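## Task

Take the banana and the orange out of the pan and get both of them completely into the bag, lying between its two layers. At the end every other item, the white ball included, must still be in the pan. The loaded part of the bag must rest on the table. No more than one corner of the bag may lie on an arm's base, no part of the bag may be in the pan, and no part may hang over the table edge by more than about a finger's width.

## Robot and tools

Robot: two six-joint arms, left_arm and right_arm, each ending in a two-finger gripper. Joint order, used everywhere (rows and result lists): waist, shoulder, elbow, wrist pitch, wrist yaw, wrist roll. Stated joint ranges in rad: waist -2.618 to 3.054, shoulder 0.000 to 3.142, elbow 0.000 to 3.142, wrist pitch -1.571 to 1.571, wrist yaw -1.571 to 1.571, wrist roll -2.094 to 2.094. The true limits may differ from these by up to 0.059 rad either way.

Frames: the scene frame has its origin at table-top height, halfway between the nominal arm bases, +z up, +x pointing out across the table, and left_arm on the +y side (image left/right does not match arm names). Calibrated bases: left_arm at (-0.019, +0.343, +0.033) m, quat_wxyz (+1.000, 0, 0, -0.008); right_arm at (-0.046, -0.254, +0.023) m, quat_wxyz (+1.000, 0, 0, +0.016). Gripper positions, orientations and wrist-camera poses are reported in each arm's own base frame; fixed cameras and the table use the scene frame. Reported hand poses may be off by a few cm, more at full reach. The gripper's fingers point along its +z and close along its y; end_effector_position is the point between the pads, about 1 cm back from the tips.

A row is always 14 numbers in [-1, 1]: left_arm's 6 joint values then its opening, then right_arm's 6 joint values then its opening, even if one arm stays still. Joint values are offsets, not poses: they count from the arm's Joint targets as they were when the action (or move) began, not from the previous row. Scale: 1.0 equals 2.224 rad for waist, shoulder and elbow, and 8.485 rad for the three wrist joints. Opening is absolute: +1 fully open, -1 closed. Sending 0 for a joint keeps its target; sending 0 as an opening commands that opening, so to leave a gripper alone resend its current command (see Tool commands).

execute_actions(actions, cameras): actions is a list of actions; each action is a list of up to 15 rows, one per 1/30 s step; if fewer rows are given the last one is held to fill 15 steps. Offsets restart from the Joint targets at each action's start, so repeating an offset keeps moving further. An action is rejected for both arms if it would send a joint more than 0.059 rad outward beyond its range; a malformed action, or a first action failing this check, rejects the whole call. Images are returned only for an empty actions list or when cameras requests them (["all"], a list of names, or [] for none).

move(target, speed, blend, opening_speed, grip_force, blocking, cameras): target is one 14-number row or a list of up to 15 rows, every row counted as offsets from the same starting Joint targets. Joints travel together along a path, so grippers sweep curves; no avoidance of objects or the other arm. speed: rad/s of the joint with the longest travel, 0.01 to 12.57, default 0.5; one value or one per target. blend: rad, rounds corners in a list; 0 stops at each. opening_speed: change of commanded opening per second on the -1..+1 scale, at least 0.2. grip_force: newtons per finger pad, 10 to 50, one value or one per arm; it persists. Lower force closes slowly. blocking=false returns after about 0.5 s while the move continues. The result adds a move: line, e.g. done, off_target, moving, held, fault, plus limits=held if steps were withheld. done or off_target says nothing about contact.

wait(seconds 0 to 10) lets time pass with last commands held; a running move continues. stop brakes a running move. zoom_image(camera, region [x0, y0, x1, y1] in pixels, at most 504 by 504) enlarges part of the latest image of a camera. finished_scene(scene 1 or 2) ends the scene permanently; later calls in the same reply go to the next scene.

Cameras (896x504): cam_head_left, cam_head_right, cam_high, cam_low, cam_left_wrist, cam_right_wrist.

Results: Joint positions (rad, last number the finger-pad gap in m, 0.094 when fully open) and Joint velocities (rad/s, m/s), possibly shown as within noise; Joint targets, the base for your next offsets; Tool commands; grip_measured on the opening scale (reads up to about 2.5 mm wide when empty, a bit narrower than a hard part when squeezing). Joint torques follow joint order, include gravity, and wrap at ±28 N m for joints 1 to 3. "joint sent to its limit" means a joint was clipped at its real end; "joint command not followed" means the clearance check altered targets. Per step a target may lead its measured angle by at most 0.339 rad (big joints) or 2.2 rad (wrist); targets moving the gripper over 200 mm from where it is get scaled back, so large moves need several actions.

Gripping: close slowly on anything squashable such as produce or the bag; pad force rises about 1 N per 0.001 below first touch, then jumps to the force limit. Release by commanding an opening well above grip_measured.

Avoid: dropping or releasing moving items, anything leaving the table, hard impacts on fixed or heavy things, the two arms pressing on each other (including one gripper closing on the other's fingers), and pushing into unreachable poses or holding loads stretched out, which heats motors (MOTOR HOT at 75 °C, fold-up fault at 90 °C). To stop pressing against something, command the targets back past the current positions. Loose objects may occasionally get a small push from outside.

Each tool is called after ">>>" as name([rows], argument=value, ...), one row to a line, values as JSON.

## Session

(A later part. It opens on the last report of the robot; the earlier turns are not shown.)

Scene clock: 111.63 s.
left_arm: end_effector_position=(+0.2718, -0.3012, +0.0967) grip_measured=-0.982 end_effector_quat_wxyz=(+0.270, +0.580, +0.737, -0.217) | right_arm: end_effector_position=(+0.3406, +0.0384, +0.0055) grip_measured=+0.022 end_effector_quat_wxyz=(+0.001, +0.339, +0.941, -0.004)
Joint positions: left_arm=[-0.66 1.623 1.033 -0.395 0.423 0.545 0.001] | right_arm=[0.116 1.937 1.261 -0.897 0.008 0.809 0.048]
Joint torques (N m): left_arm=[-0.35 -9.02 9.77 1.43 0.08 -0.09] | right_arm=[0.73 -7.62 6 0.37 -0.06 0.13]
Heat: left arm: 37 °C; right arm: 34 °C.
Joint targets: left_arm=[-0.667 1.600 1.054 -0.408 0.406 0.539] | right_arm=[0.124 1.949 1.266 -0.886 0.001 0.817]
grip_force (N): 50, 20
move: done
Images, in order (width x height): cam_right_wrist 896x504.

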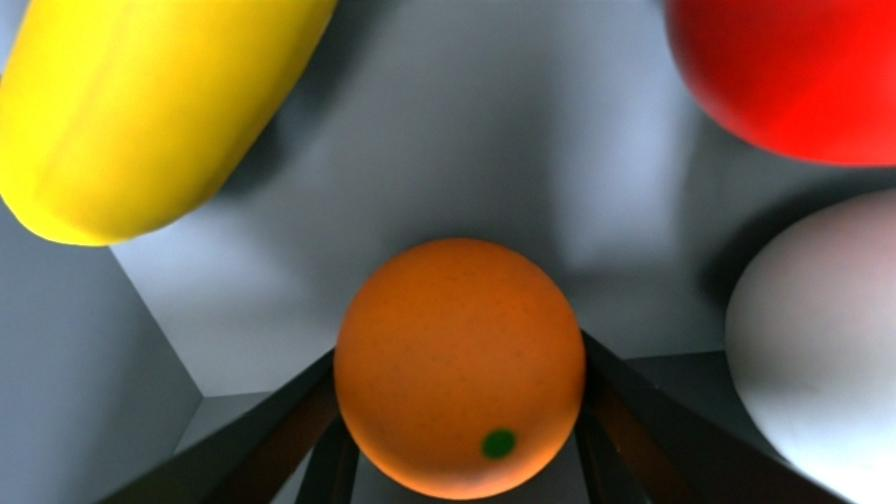

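>>> move(target=[-0.0000,0,0,0,0,0,-1,0,0,0,0,0,0,-0.05], opening_speed=0.3)

>>> move([
  [0,0,0,0,0,0,-1,0,-0.0434,0.1743,-0.0573,0,0,-0.05],
  [0,0,0,0,0,0,-1,0.4246,-0.0978,0.0741,-0.0188,0.0485,-0.3355,-0.05],
], speed=[0.4,0.9], blend=[0.05,0], cameras=["all"])

>>> zoom_image(camera="cam_head_left", region=[280, 210, 480, 360])

>>> zoom_image(camera="cam_low", region=[350, 200, 560, 360])

Scene clock: 113.07 s.
left_arm: end_effector_position=(+0.2718, -0.3012, +0.0967) grip_measured=-0.982 end_effector_quat_wxyz=(+0.270, +0.580, +0.737, -0.217) | right_arm: end_effector_position=(+0.3406, +0.0384, +0.0055) grip_measured=-0.046 end_effector_quat_wxyz=(+0.001, +0.339, +0.941, -0.004)
Joint positions: left_arm=[-0.66 1.623 1.033 -0.395 0.423 0.545 0.001] | right_arm=[0.116 1.937 1.261 -0.897 0.008 0.809 0.045]
Joint torques (N m): left_arm=[-0.32 -9.03 9.77 1.43 0.08 -0.1] | right_arm=[0.73 -7.62 5.98 0.37 -0.06 0.13]
Heat: left arm: 37 °C; right arm: 34 °C.
Joint targets: left_arm=[-0.667 1.600 1.054 -0.408 0.406 0.539] | right_arm=[0.124 1.949 1.266 -0.886 0.001 0.817]
grip_force (N): 50, 20
move: done

Scene clock: 118.37 s.
left_arm: end_effector_position=(+0.2726, -0.2982, +0.1057) grip_measured=-0.982 end_effector_quat_wxyz=(+0.277, +0.581, +0.736, -0.210) | right_arm: end_effector_position=(+0.2363, +0.2837, +0.1160) grip_measured=-0.047 end_effector_quat_wxyz=(+0.019, +0.975, -0.044, +0.217)
Joint positions: left_arm=[-0.657 1.597 1.041 -0.417 0.41 0.551 0.001] | right_arm=[1.064 1.771 1.428 -1.059 0.407 -2.021 0.045]
Joint torques (N m): left_arm=[-0.49 -6.83 9.13 1.72 0.2 -0.15] | right_arm=[0.42 -11.34 6.54 0.65 0.17 -0.02]
Heat: left arm: 37 °C; right arm: 36 °C.
Joint targets: left_arm=[-0.666 1.600 1.054 -0.408 0.406 0.540] | right_arm=[1.068 1.732 1.431 -1.046 0.412 -2.030]
grip_force (N): 50, 20
move: off_target (right_arm); right_arm: the shoulder is farthest, 0.039 rad from its target

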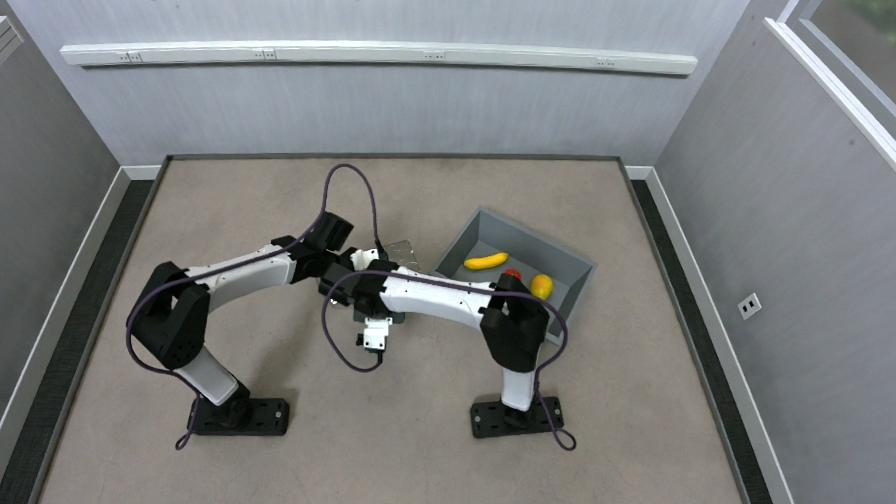

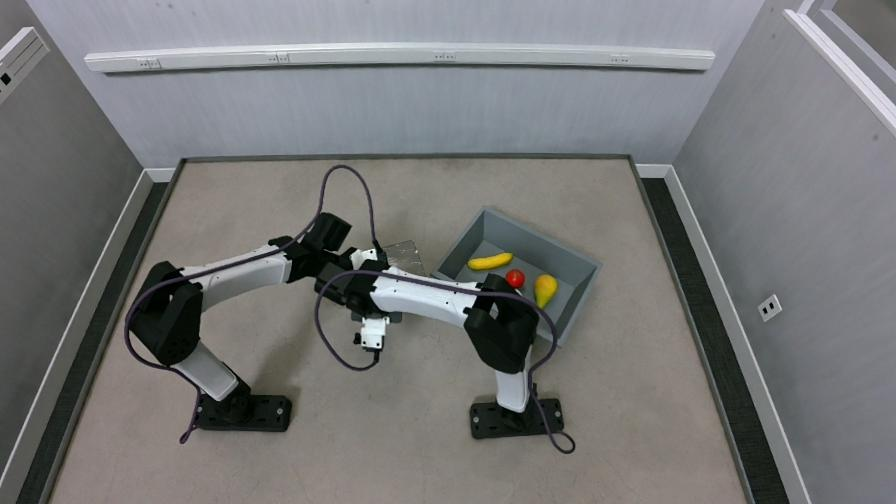

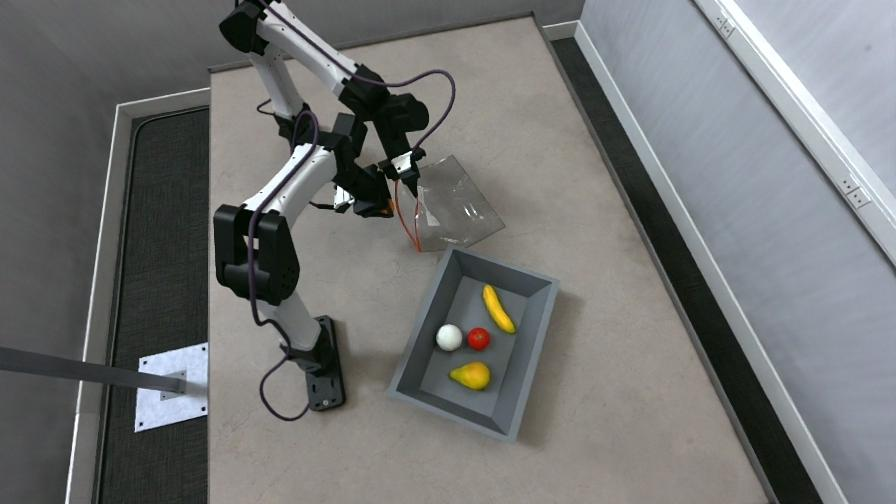

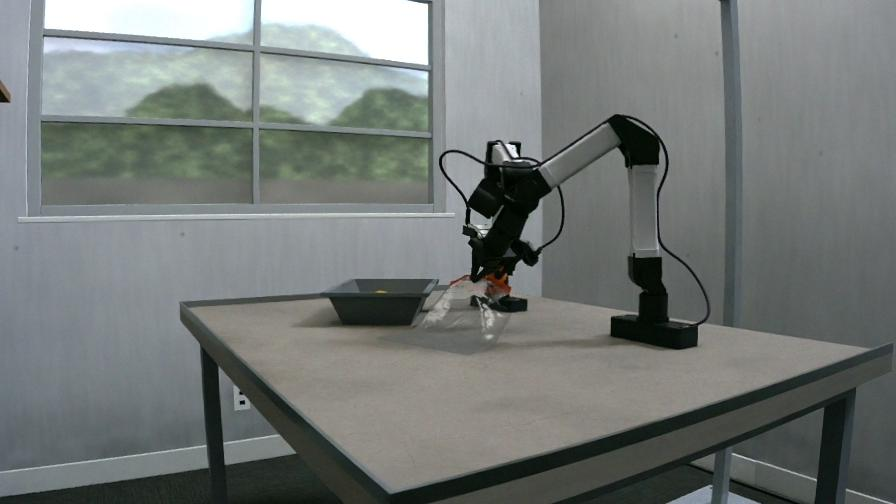

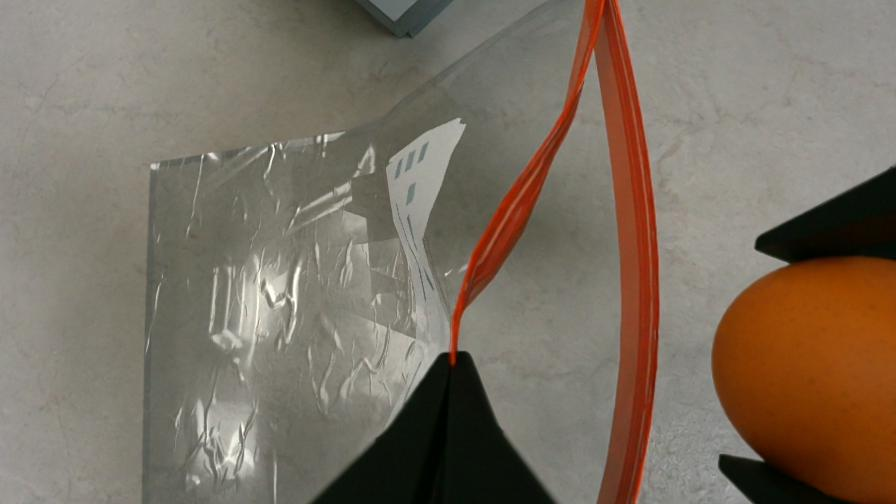

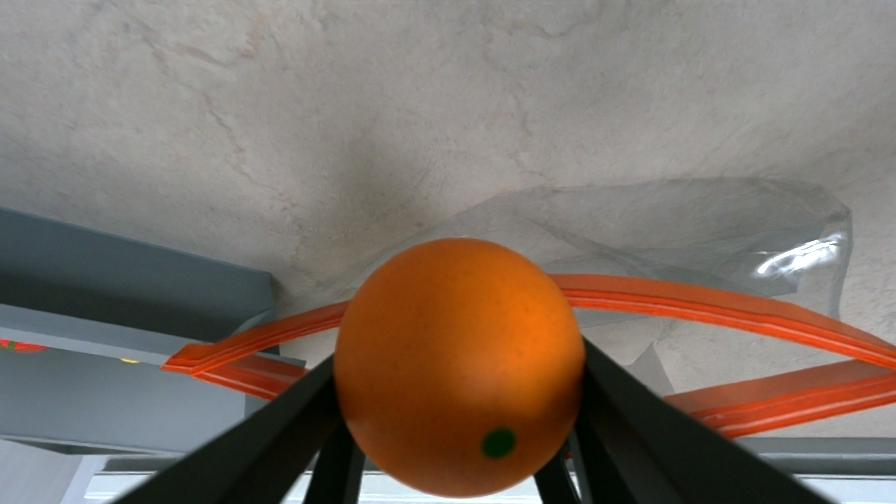

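Scaled by 2.520 from the camera's 896x504 image, which has a finer 1280x720 frame.

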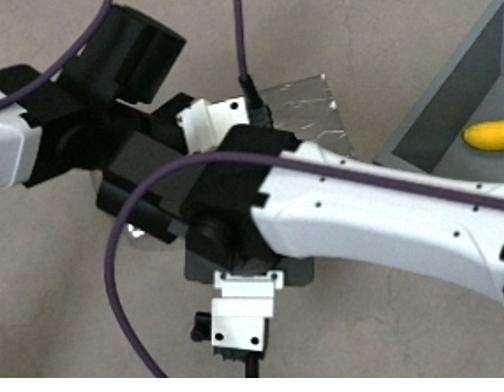

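Scaled by 2.400 from the camera's 896x504 image, which has a finer 1280x720 frame.

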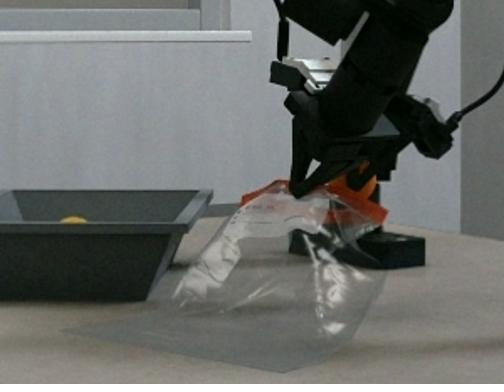

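>>> zoom_image(camera="cam_high", region=[290, 80, 480, 260])

>>> zoom_image(camera="cam_head_right", region=[280, 200, 440, 360])

>>> zoom_image(camera="cam_low", region=[420, 120, 600, 300])

Scaled by 2.653 from the camera's 896x504 image, which has a finer 1280x720 frame.

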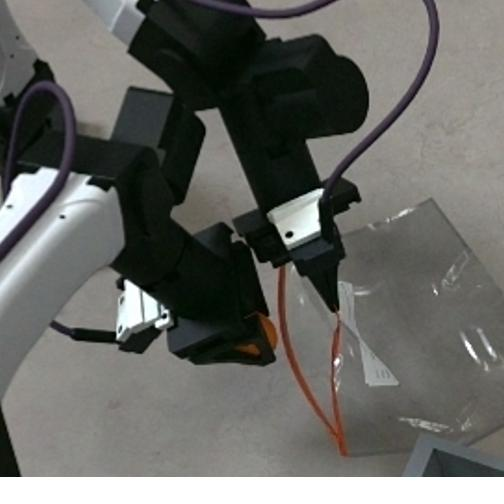

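Scaled by 3.150 from the camera's 896x504 image, which has a finer 1280x720 frame.

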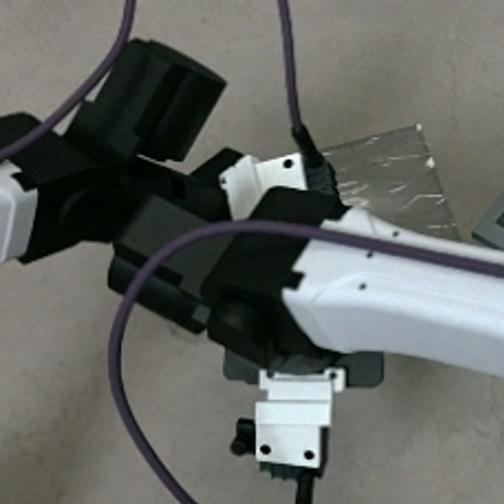

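Scaled by 2.800 from the camera's 896x504 image, which has a finer 1280x720 frame.

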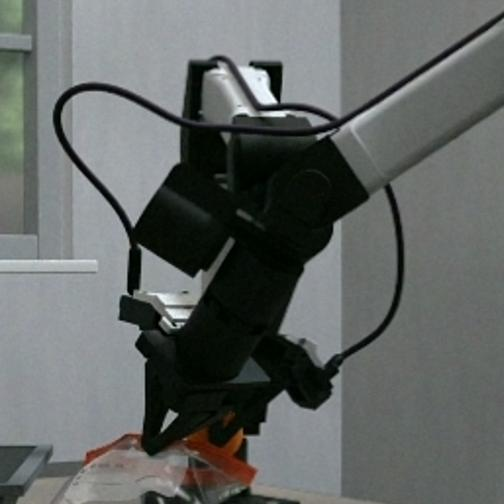

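>>> move(target=[0,0,0,0,0,0,-1,0,-0.0684,-0.0743,0.0017,0,0,-0.05], speed=0.2, cameras=["cam_high","cam_left_wrist"])

>>> zoom_image(camera="cam_high", region=[290, 80, 480, 260])

Scene clock: 120.60 s.
left_arm: end_effector_position=(+0.2726, -0.2982, +0.1057) grip_measured=-0.982 end_effector_quat_wxyz=(+0.277, +0.581, +0.736, -0.210) | right_arm: end_effector_position=(+0.2178, +0.2504, +0.1216) grip_measured=-0.047 end_effector_quat_wxyz=(+0.013, +0.974, -0.045, +0.220)
Joint positions: left_arm=[-0.657 1.597 1.041 -0.417 0.41 0.551 0.001] | right_arm=[1.064 1.612 1.269 -1.044 0.407 -2.023 0.045]
Joint torques (N m): left_arm=[-0.44 -6.84 9.13 1.71 0.2 -0.15] | right_arm=[0.43 -9.48 5.96 0.65 0.17 -0.03]
Heat: left arm: 36 °C; right arm: 37 °C.
Joint targets: left_arm=[-0.666 1.600 1.054 -0.408 0.406 0.540] | right_arm=[1.068 1.579 1.265 -1.032 0.412 -2.030]
grip_force (N): 50, 20
move: done
Images, in order (width x height): cam_high 896x504, cam_left_wrist 896x504.

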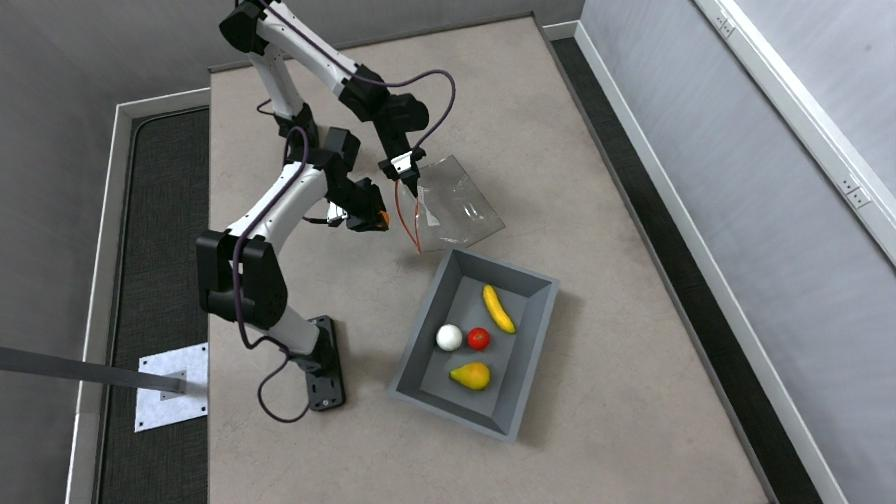

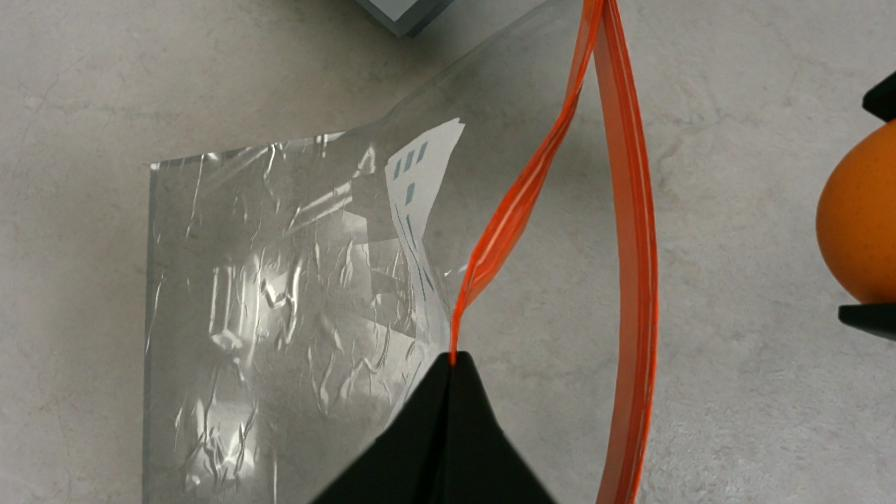

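Scaled by 2.653 from the camera's 896x504 image, which has a finer 1280x720 frame.

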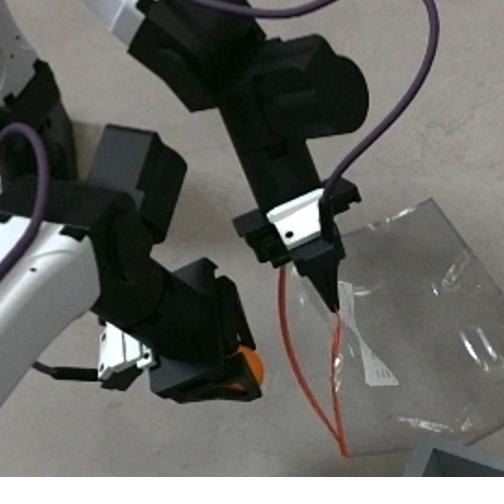

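>>> move(target=[0,0,0,0,0,0,-1,0.1225,0.0342,-0.0854,0.0242,0.0501,0.0283,-0.05], speed=0.5, cameras=["cam_high","cam_left_wrist","cam_right_wrist","cam_head_left"])

>>> zoom_image(camera="cam_high", region=[290, 80, 480, 260])

Scene clock: 123.97 s.
left_arm: end_effector_position=(+0.2726, -0.2982, +0.1057) grip_measured=-0.982 end_effector_quat_wxyz=(+0.277, +0.581, +0.736, -0.210) | right_arm: end_effector_position=(+0.1962, +0.2719, +0.1054) grip_measured=-0.047 end_effector_quat_wxyz=(+0.019, +0.913, -0.036, +0.406)
Joint positions: left_arm=[-0.657 1.597 1.041 -0.417 0.41 0.551 0.001] | right_arm=[1.336 1.647 1.078 -0.838 0.824 -1.798 0.045]
Joint torques (N m): left_arm=[-0.49 -6.84 9.14 1.7 0.18 -0.14] | right_arm=[0.46 -5.89 5.85 0.6 0.4 0.12]
Heat: left arm: 36 °C; right arm: 37 °C.
Joint targets: left_arm=[-0.666 1.600 1.054 -0.408 0.406 0.540] | right_arm=[1.341 1.656 1.076 -0.826 0.837 -1.790]
grip_force (N): 50, 20
move: done
Images, in order (width x height): cam_head_left 896x504, cam_high 896x504, cam_left_wrist 896x504, cam_right_wrist 896x504.

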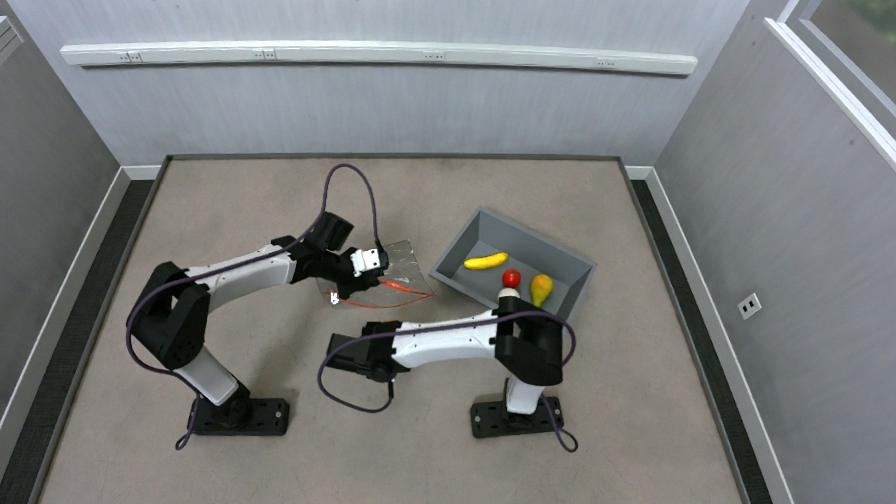

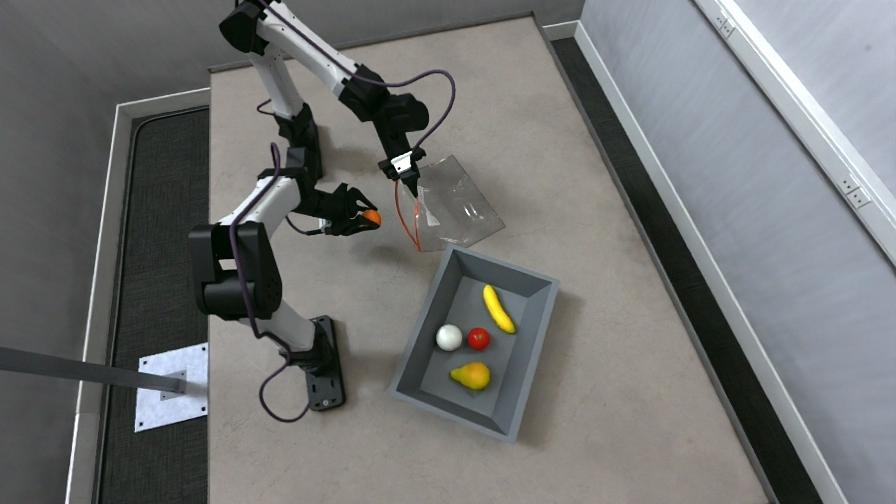

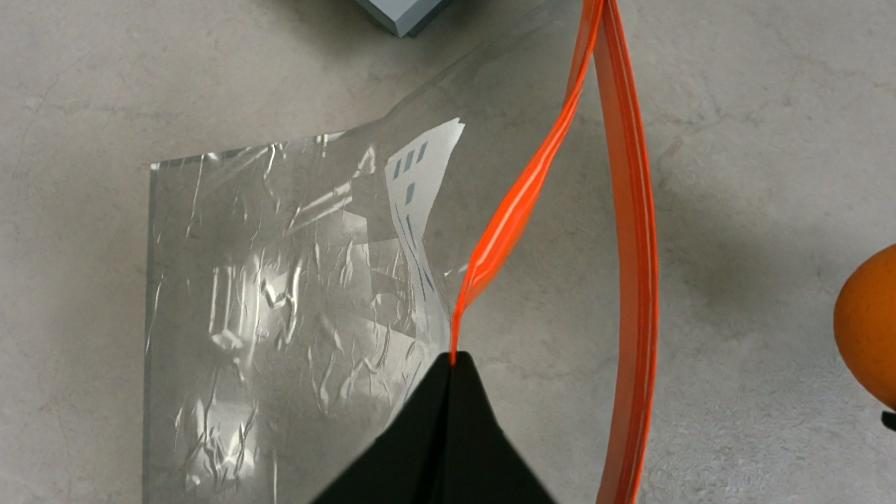

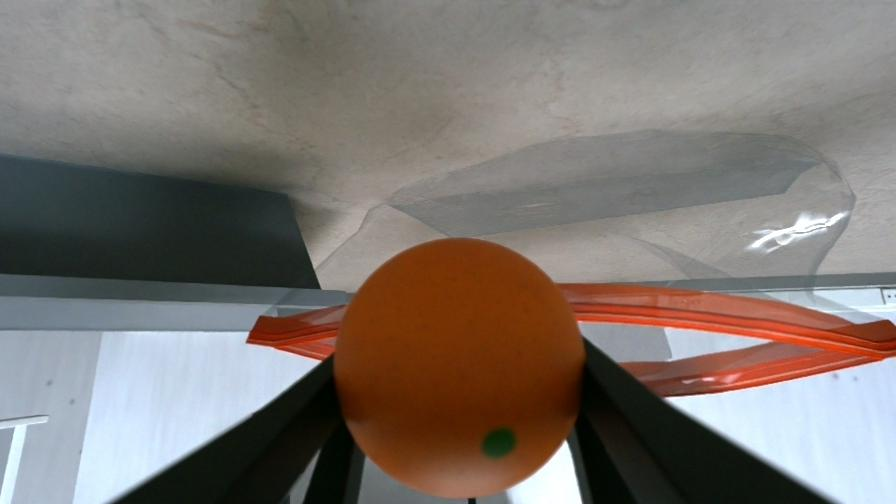

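Scaled by 2.653 from the camera's 896x504 image, which has a finer 1280x720 frame.

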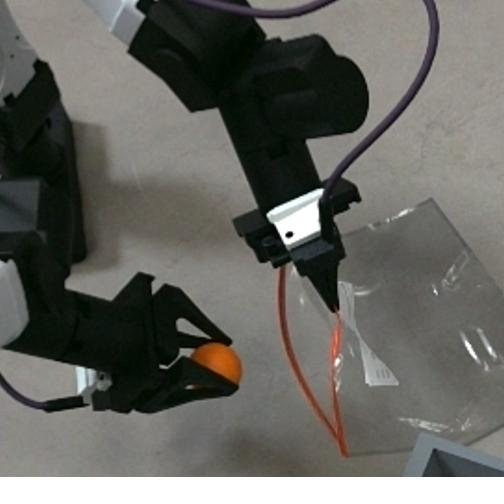

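>>> move(target=[0,0,0,0,0,0,-1,-0.065,0.0477,-0.026,0.036,-0.0052,-0.0153,-0.05], speed=0.3, cameras=["cam_head_left","cam_right_wrist","cam_left_wrist","cam_low"])

Scene clock: 127.53 s.
left_arm: end_effector_position=(+0.2726, -0.2982, +0.1057) grip_measured=-0.982 end_effector_quat_wxyz=(+0.277, +0.581, +0.736, -0.210) | right_arm: end_effector_position=(+0.2423, +0.2799, +0.0681) grip_measured=-0.047 end_effector_quat_wxyz=(+0.003, +0.909, -0.072, +0.410)
Joint positions: left_arm=[-0.657 1.597 1.041 -0.417 0.41 0.551 0.001] | right_arm=[1.201 1.752 1.02 -0.535 0.8 -1.912 0.045]
Joint torques (N m): left_arm=[-0.49 -6.82 9.11 1.71 0.19 -0.15] | right_arm=[-0.5 -6.52 5.61 0.92 0.21 -0.02]
Heat: left arm: 35 °C; right arm: 36 °C.
Joint targets: left_arm=[-0.666 1.600 1.054 -0.408 0.406 0.540] | right_arm=[1.196 1.762 1.017 -0.521 0.793 -1.919]
grip_force (N): 50, 20
move: done
Images, in order (width x height): cam_head_left 896x504, cam_low 896x504, cam_left_wrist 896x504, cam_right_wrist 896x504.

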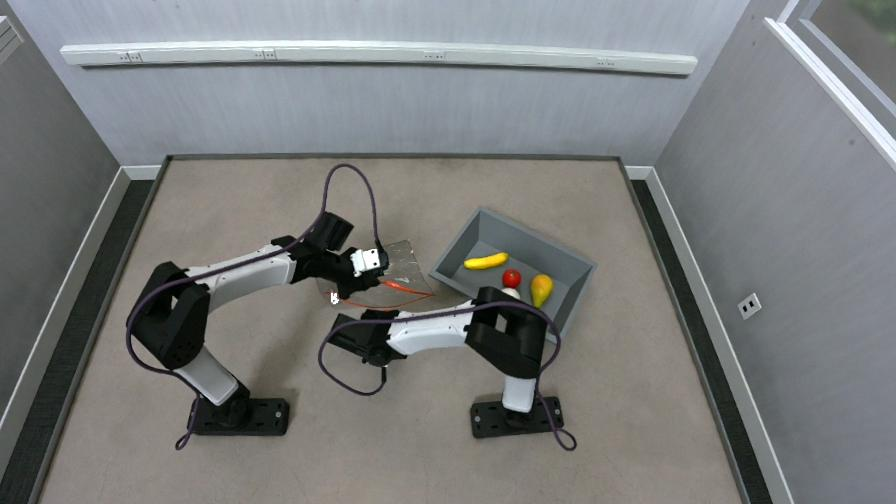

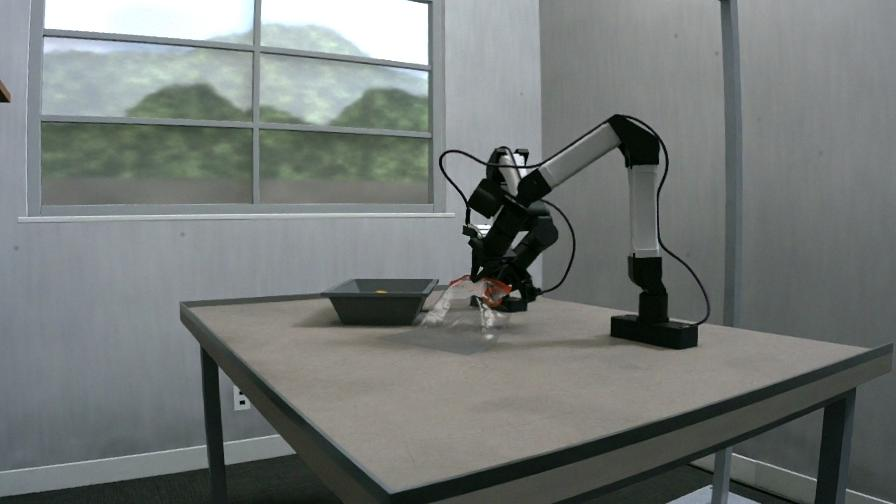

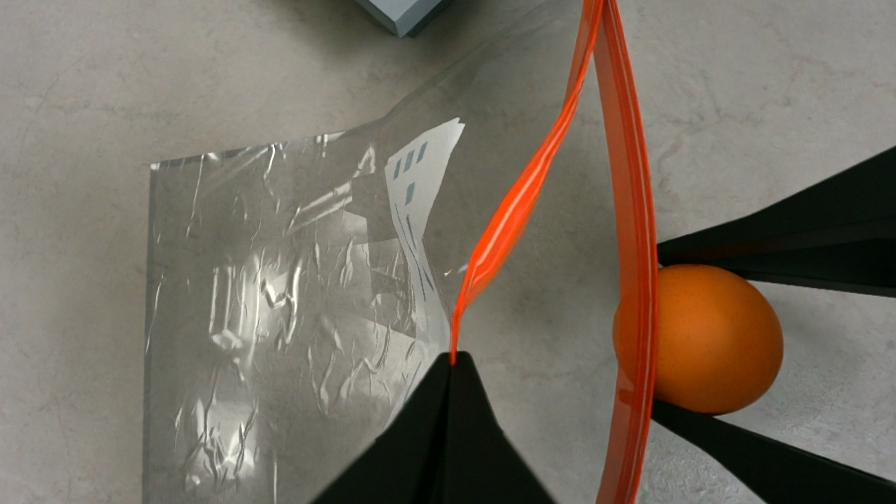

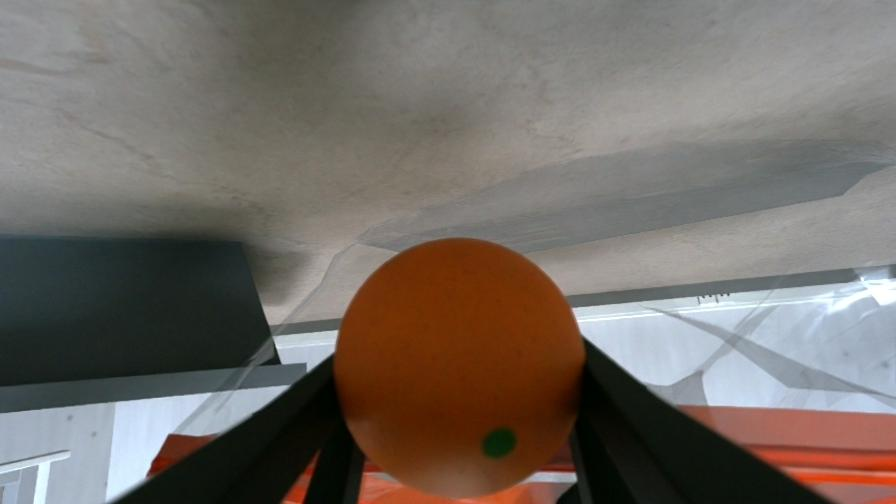

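>>> move([
  [0,0,0,0,0,0,-1,0.0652,-0.0477,0.0265,-0.0359,0.0052,0.0152,-0.05],
  [0,0,0,0,0,0,-1,0.0327,-0.0631,0.0545,-0.0384,0.0037,0.0075,-0.05],
  [0,0,0,0,0,0,-1,-0.0262,-0.0462,0.0476,-0.0169,-0.001,-0.006,-0.05],
], speed=[0.5,0.4,0.3], blend=[0.03,0.02,0], cameras=["cam_left_wrist","cam_right_wrist"])

Scene clock: 131.37 s.
left_arm: end_effector_position=(+0.2726, -0.2982, +0.1057) grip_measured=-0.982 end_effector_quat_wxyz=(+0.277, +0.581, +0.736, -0.210) | right_arm: end_effector_position=(+0.2585, +0.2679, +0.1184) grip_measured=-0.047 end_effector_quat_wxyz=(+0.002, +0.907, -0.085, +0.413)
Joint positions: left_arm=[-0.657 1.597 1.041 -0.417 0.41 0.551 0.001] | right_arm=[1.142 1.654 1.116 -0.679 0.792 -1.962 0.045]
Joint torques (N m): left_arm=[-0.5 -6.9 9.09 1.7 0.2 -0.15] | right_arm=[-0.39 -6.6 7.06 0.93 0.2 -0.06]
Heat: left arm: 35 °C; right arm: 37 °C.
Joint targets: left_arm=[-0.666 1.600 1.054 -0.408 0.406 0.540] | right_arm=[1.138 1.659 1.123 -0.664 0.784 -1.970]
grip_force (N): 50, 20
move: done
Images, in order (width x height): cam_left_wrist 896x504, cam_right_wrist 896x504.

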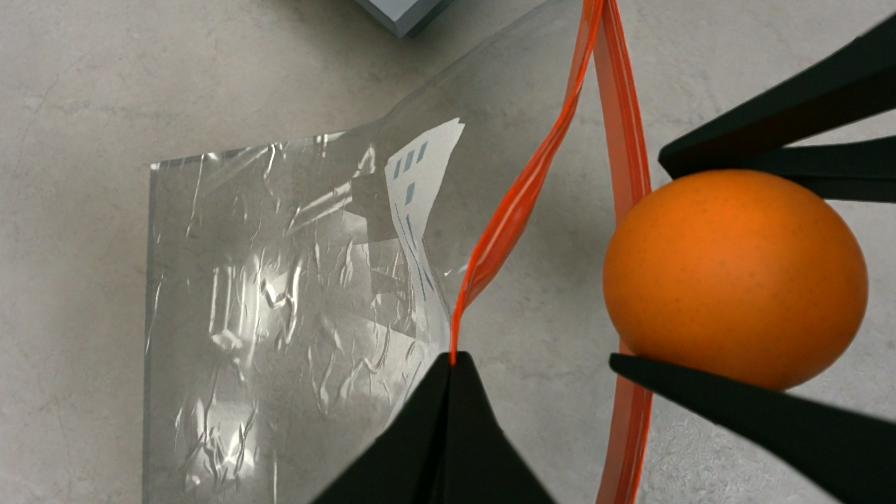

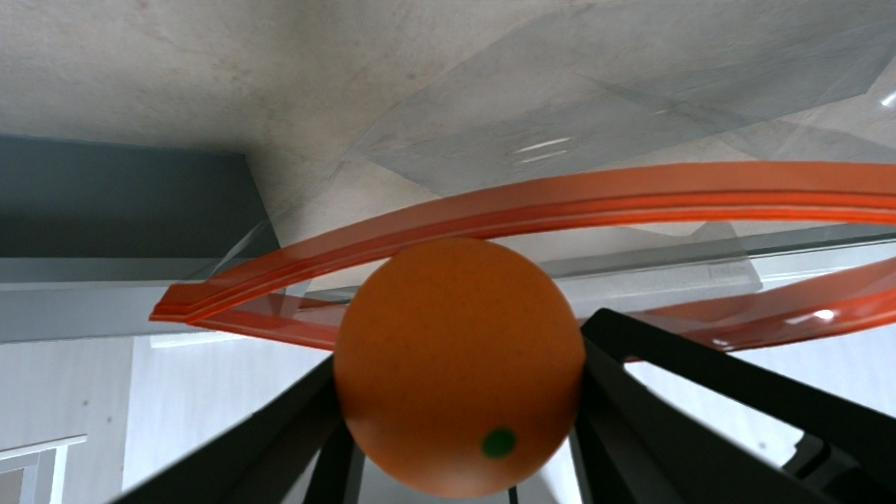

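>>> move([
  [0,0,0,0,0,0,-1,-0.0148,-0.0084,-0.0251,0.0078,-0.0013,-0.0035,-0.05],
  [0,0,0,0,0,0,-1,-0.0312,0.0154,-0.0480,0.0239,-0.0031,-0.0071,-0.05],
  [0,0,0,0,0,0,-1,-0.0445,0.0411,-0.0649,0.0379,-0.0046,-0.0106,-0.05],
], speed=[0.3,0.2,0.2], blend=[0.02,0.02,0], cameras=["cam_left_wrist","cam_right_wrist"])

Scene clock: 136.57 s.
left_arm: end_effector_position=(+0.2726, -0.2982, +0.1057) grip_measured=-0.982 end_effector_quat_wxyz=(+0.277, +0.581, +0.736, -0.210) | right_arm: end_effector_position=(+0.2894, +0.2620, +0.0682) grip_measured=-0.047 end_effector_quat_wxyz=(-0.011, +0.904, -0.102, +0.415)
Joint positions: left_arm=[-0.657 1.597 1.041 -0.417 0.41 0.551 0.001] | right_arm=[1.045 1.74 0.982 -0.358 0.753 -2.053 0.045]
Joint torques (N m): left_arm=[-0.5 -6.84 9.13 1.71 0.2 -0.15] | right_arm=[-0.62 -6.53 5.81 1.1 0.2 -0.06]
Heat: left arm: 34 °C; right arm: 37 °C.
Joint targets: left_arm=[-0.666 1.600 1.054 -0.408 0.406 0.540] | right_arm=[1.039 1.750 0.979 -0.343 0.745 -2.060]
grip_force (N): 50, 20
move: done
Images, in order (width x height): cam_left_wrist 896x504, cam_right_wrist 896x504.

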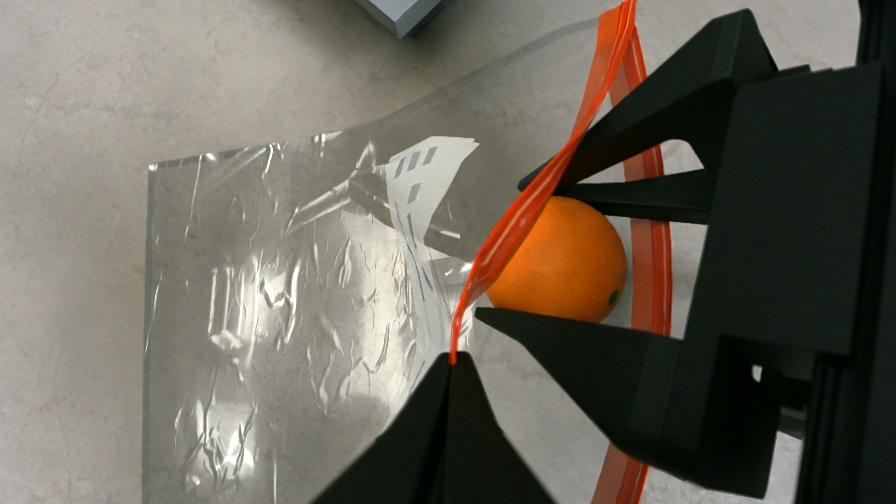

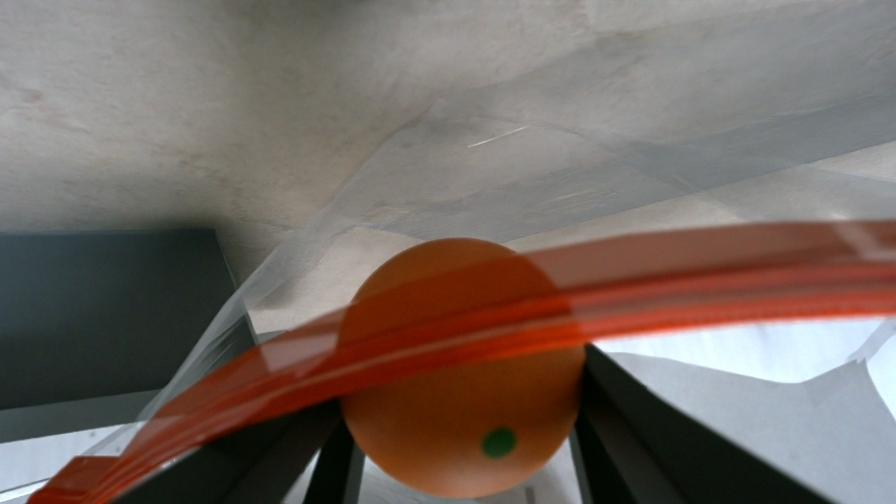

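>>> move(target=[0,0,0,0,0,0,-1,-0.0425,0.0628,-0.0080,0.0272,-0.0053,-0.0035,-0.05], speed=0.2, cameras=["cam_left_wrist","cam_right_wrist"])

Scene clock: 137.37 s.
left_arm: end_effector_position=(+0.2726, -0.2982, +0.1057) grip_measured=-0.982 end_effector_quat_wxyz=(+0.277, +0.581, +0.736, -0.210) | right_arm: end_effector_position=(+0.2934, +0.2615, +0.0632) grip_measured=-0.047 end_effector_quat_wxyz=(-0.010, +0.904, -0.106, +0.414)
Joint positions: left_arm=[-0.657 1.597 1.041 -0.417 0.41 0.551 0.001] | right_arm=[1.034 1.758 0.982 -0.338 0.748 -2.056 0.045]
Joint torques (N m): left_arm=[-0.47 -6.87 9.11 1.71 0.2 -0.15] | right_arm=[0.13 -7.84 6.05 1 0.27 0.07]
Heat: left arm: 34 °C; right arm: 36 °C.
Joint targets: left_arm=[-0.666 1.600 1.054 -0.408 0.406 0.540] | right_arm=[1.035 1.756 0.982 -0.336 0.749 -2.056]
grip_force (N): 50, 20
move: held (right_arm; a check stopped the path); limits=held; right_arm: the wrist pitch is farthest, 0.226 rad from its target
joint command not followed: on one or more control steps a check withheld the commanded joint targets of the right arm, and it was not sent them on those steps.
cause: the commanded joint targets, or the way to them, would bring a part of the robot too close to another arm (this arm's wrist (the part past the wrist pitch) and the left arm's gripper housing, 11 mm apart when this arm was first held).
Images, in order (width x height): cam_left_wrist 896x504, cam_right_wrist 896x504.

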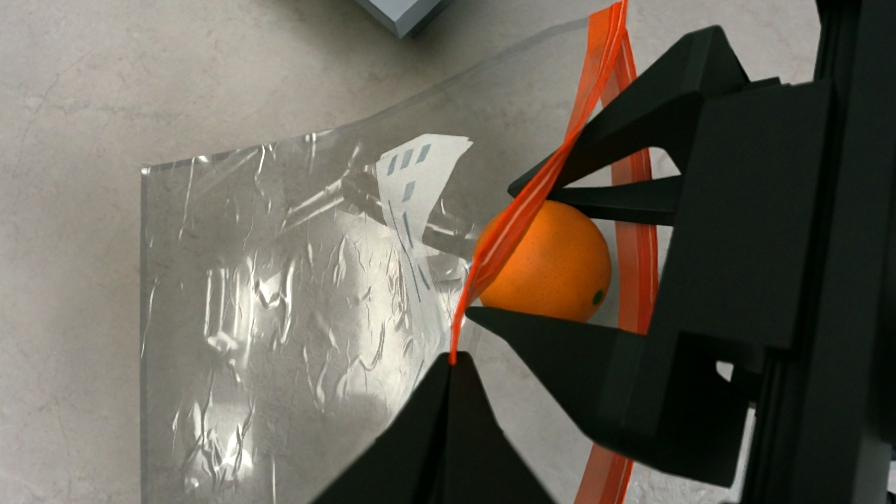

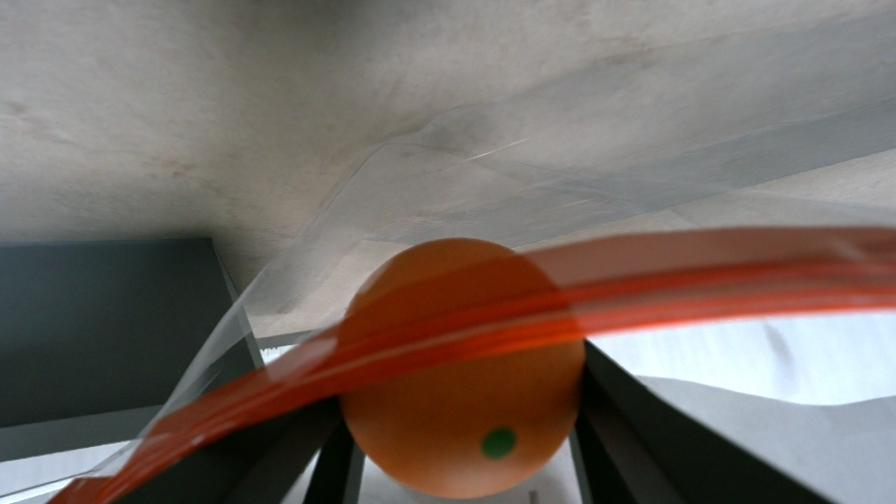

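>>> move(target=[0,0,0,0,0,0,-1,-0.0396,0.0434,-0.0863,0.0571,0.0051,-0.0040,-0.05], speed=0.2, cameras=["cam_left_wrist","cam_right_wrist","cam_low"])

Scene clock: 139.17 s.
left_arm: end_effector_position=(+0.2726, -0.2982, +0.1057) grip_measured=-0.982 end_effector_quat_wxyz=(+0.277, +0.581, +0.736, -0.210) | right_arm: end_effector_position=(+0.2945, +0.2603, +0.0593) grip_measured=-0.047 end_effector_quat_wxyz=(-0.017, +0.902, -0.111, +0.417)
Joint positions: left_arm=[-0.657 1.597 1.041 -0.417 0.41 0.551 0.001] | right_arm=[1.03 1.758 0.956 -0.293 0.748 -2.056 0.045]
Joint torques (N m): left_arm=[-0.44 -6.84 9.13 1.7 0.19 -0.14] | right_arm=[0.05 -7.49 6.04 1.01 0.26 0.06]
Heat: left arm: 34 °C; right arm: 36 °C.
Joint targets: left_arm=[-0.666 1.600 1.054 -0.408 0.406 0.540] | right_arm=[1.030 1.758 0.957 -0.294 0.748 -2.056]
grip_force (N): 50, 20
move: held (right_arm; a check stopped the path); limits=held; right_arm: the wrist pitch is farthest, 0.442 rad from its target
joint command not followed: on one or more control steps a check withheld the commanded joint targets of the right arm, and it was not sent them on those steps.
cause: the commanded joint targets, or the way to them, would bring a part of the robot too close to another arm (this arm's wrist (the part past the wrist pitch) and the left arm's gripper housing, along the way the arms are being sent, or toward where that arm still pushes).
Images, in order (width x height): cam_low 896x504, cam_left_wrist 896x504, cam_right_wrist 896x504.

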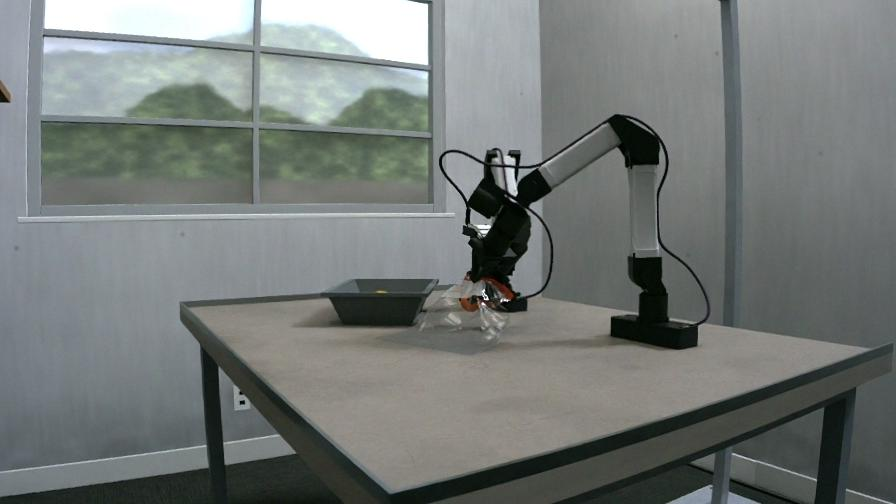

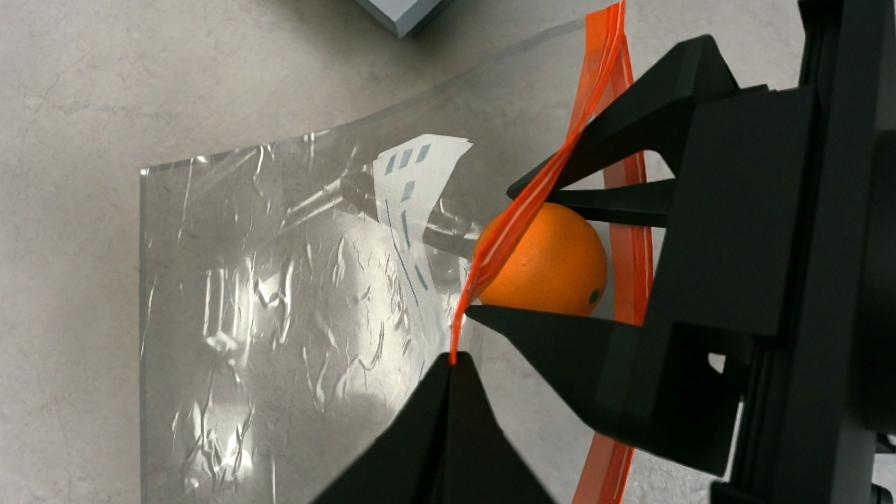

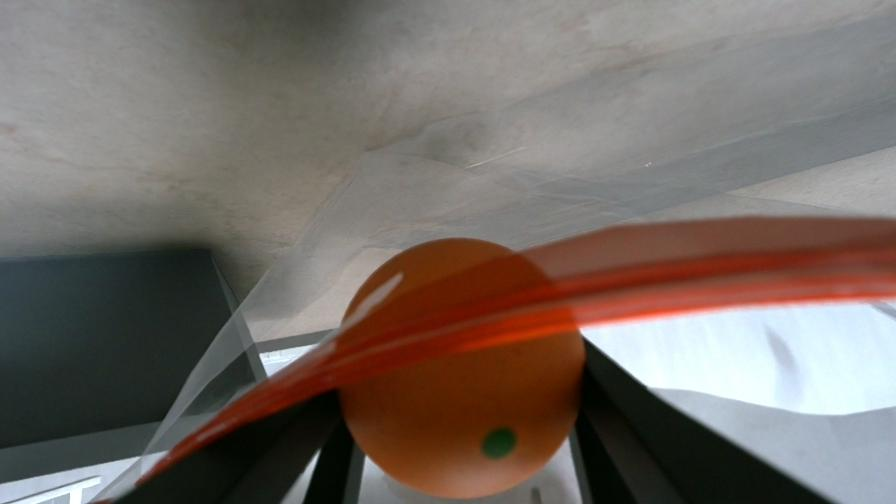

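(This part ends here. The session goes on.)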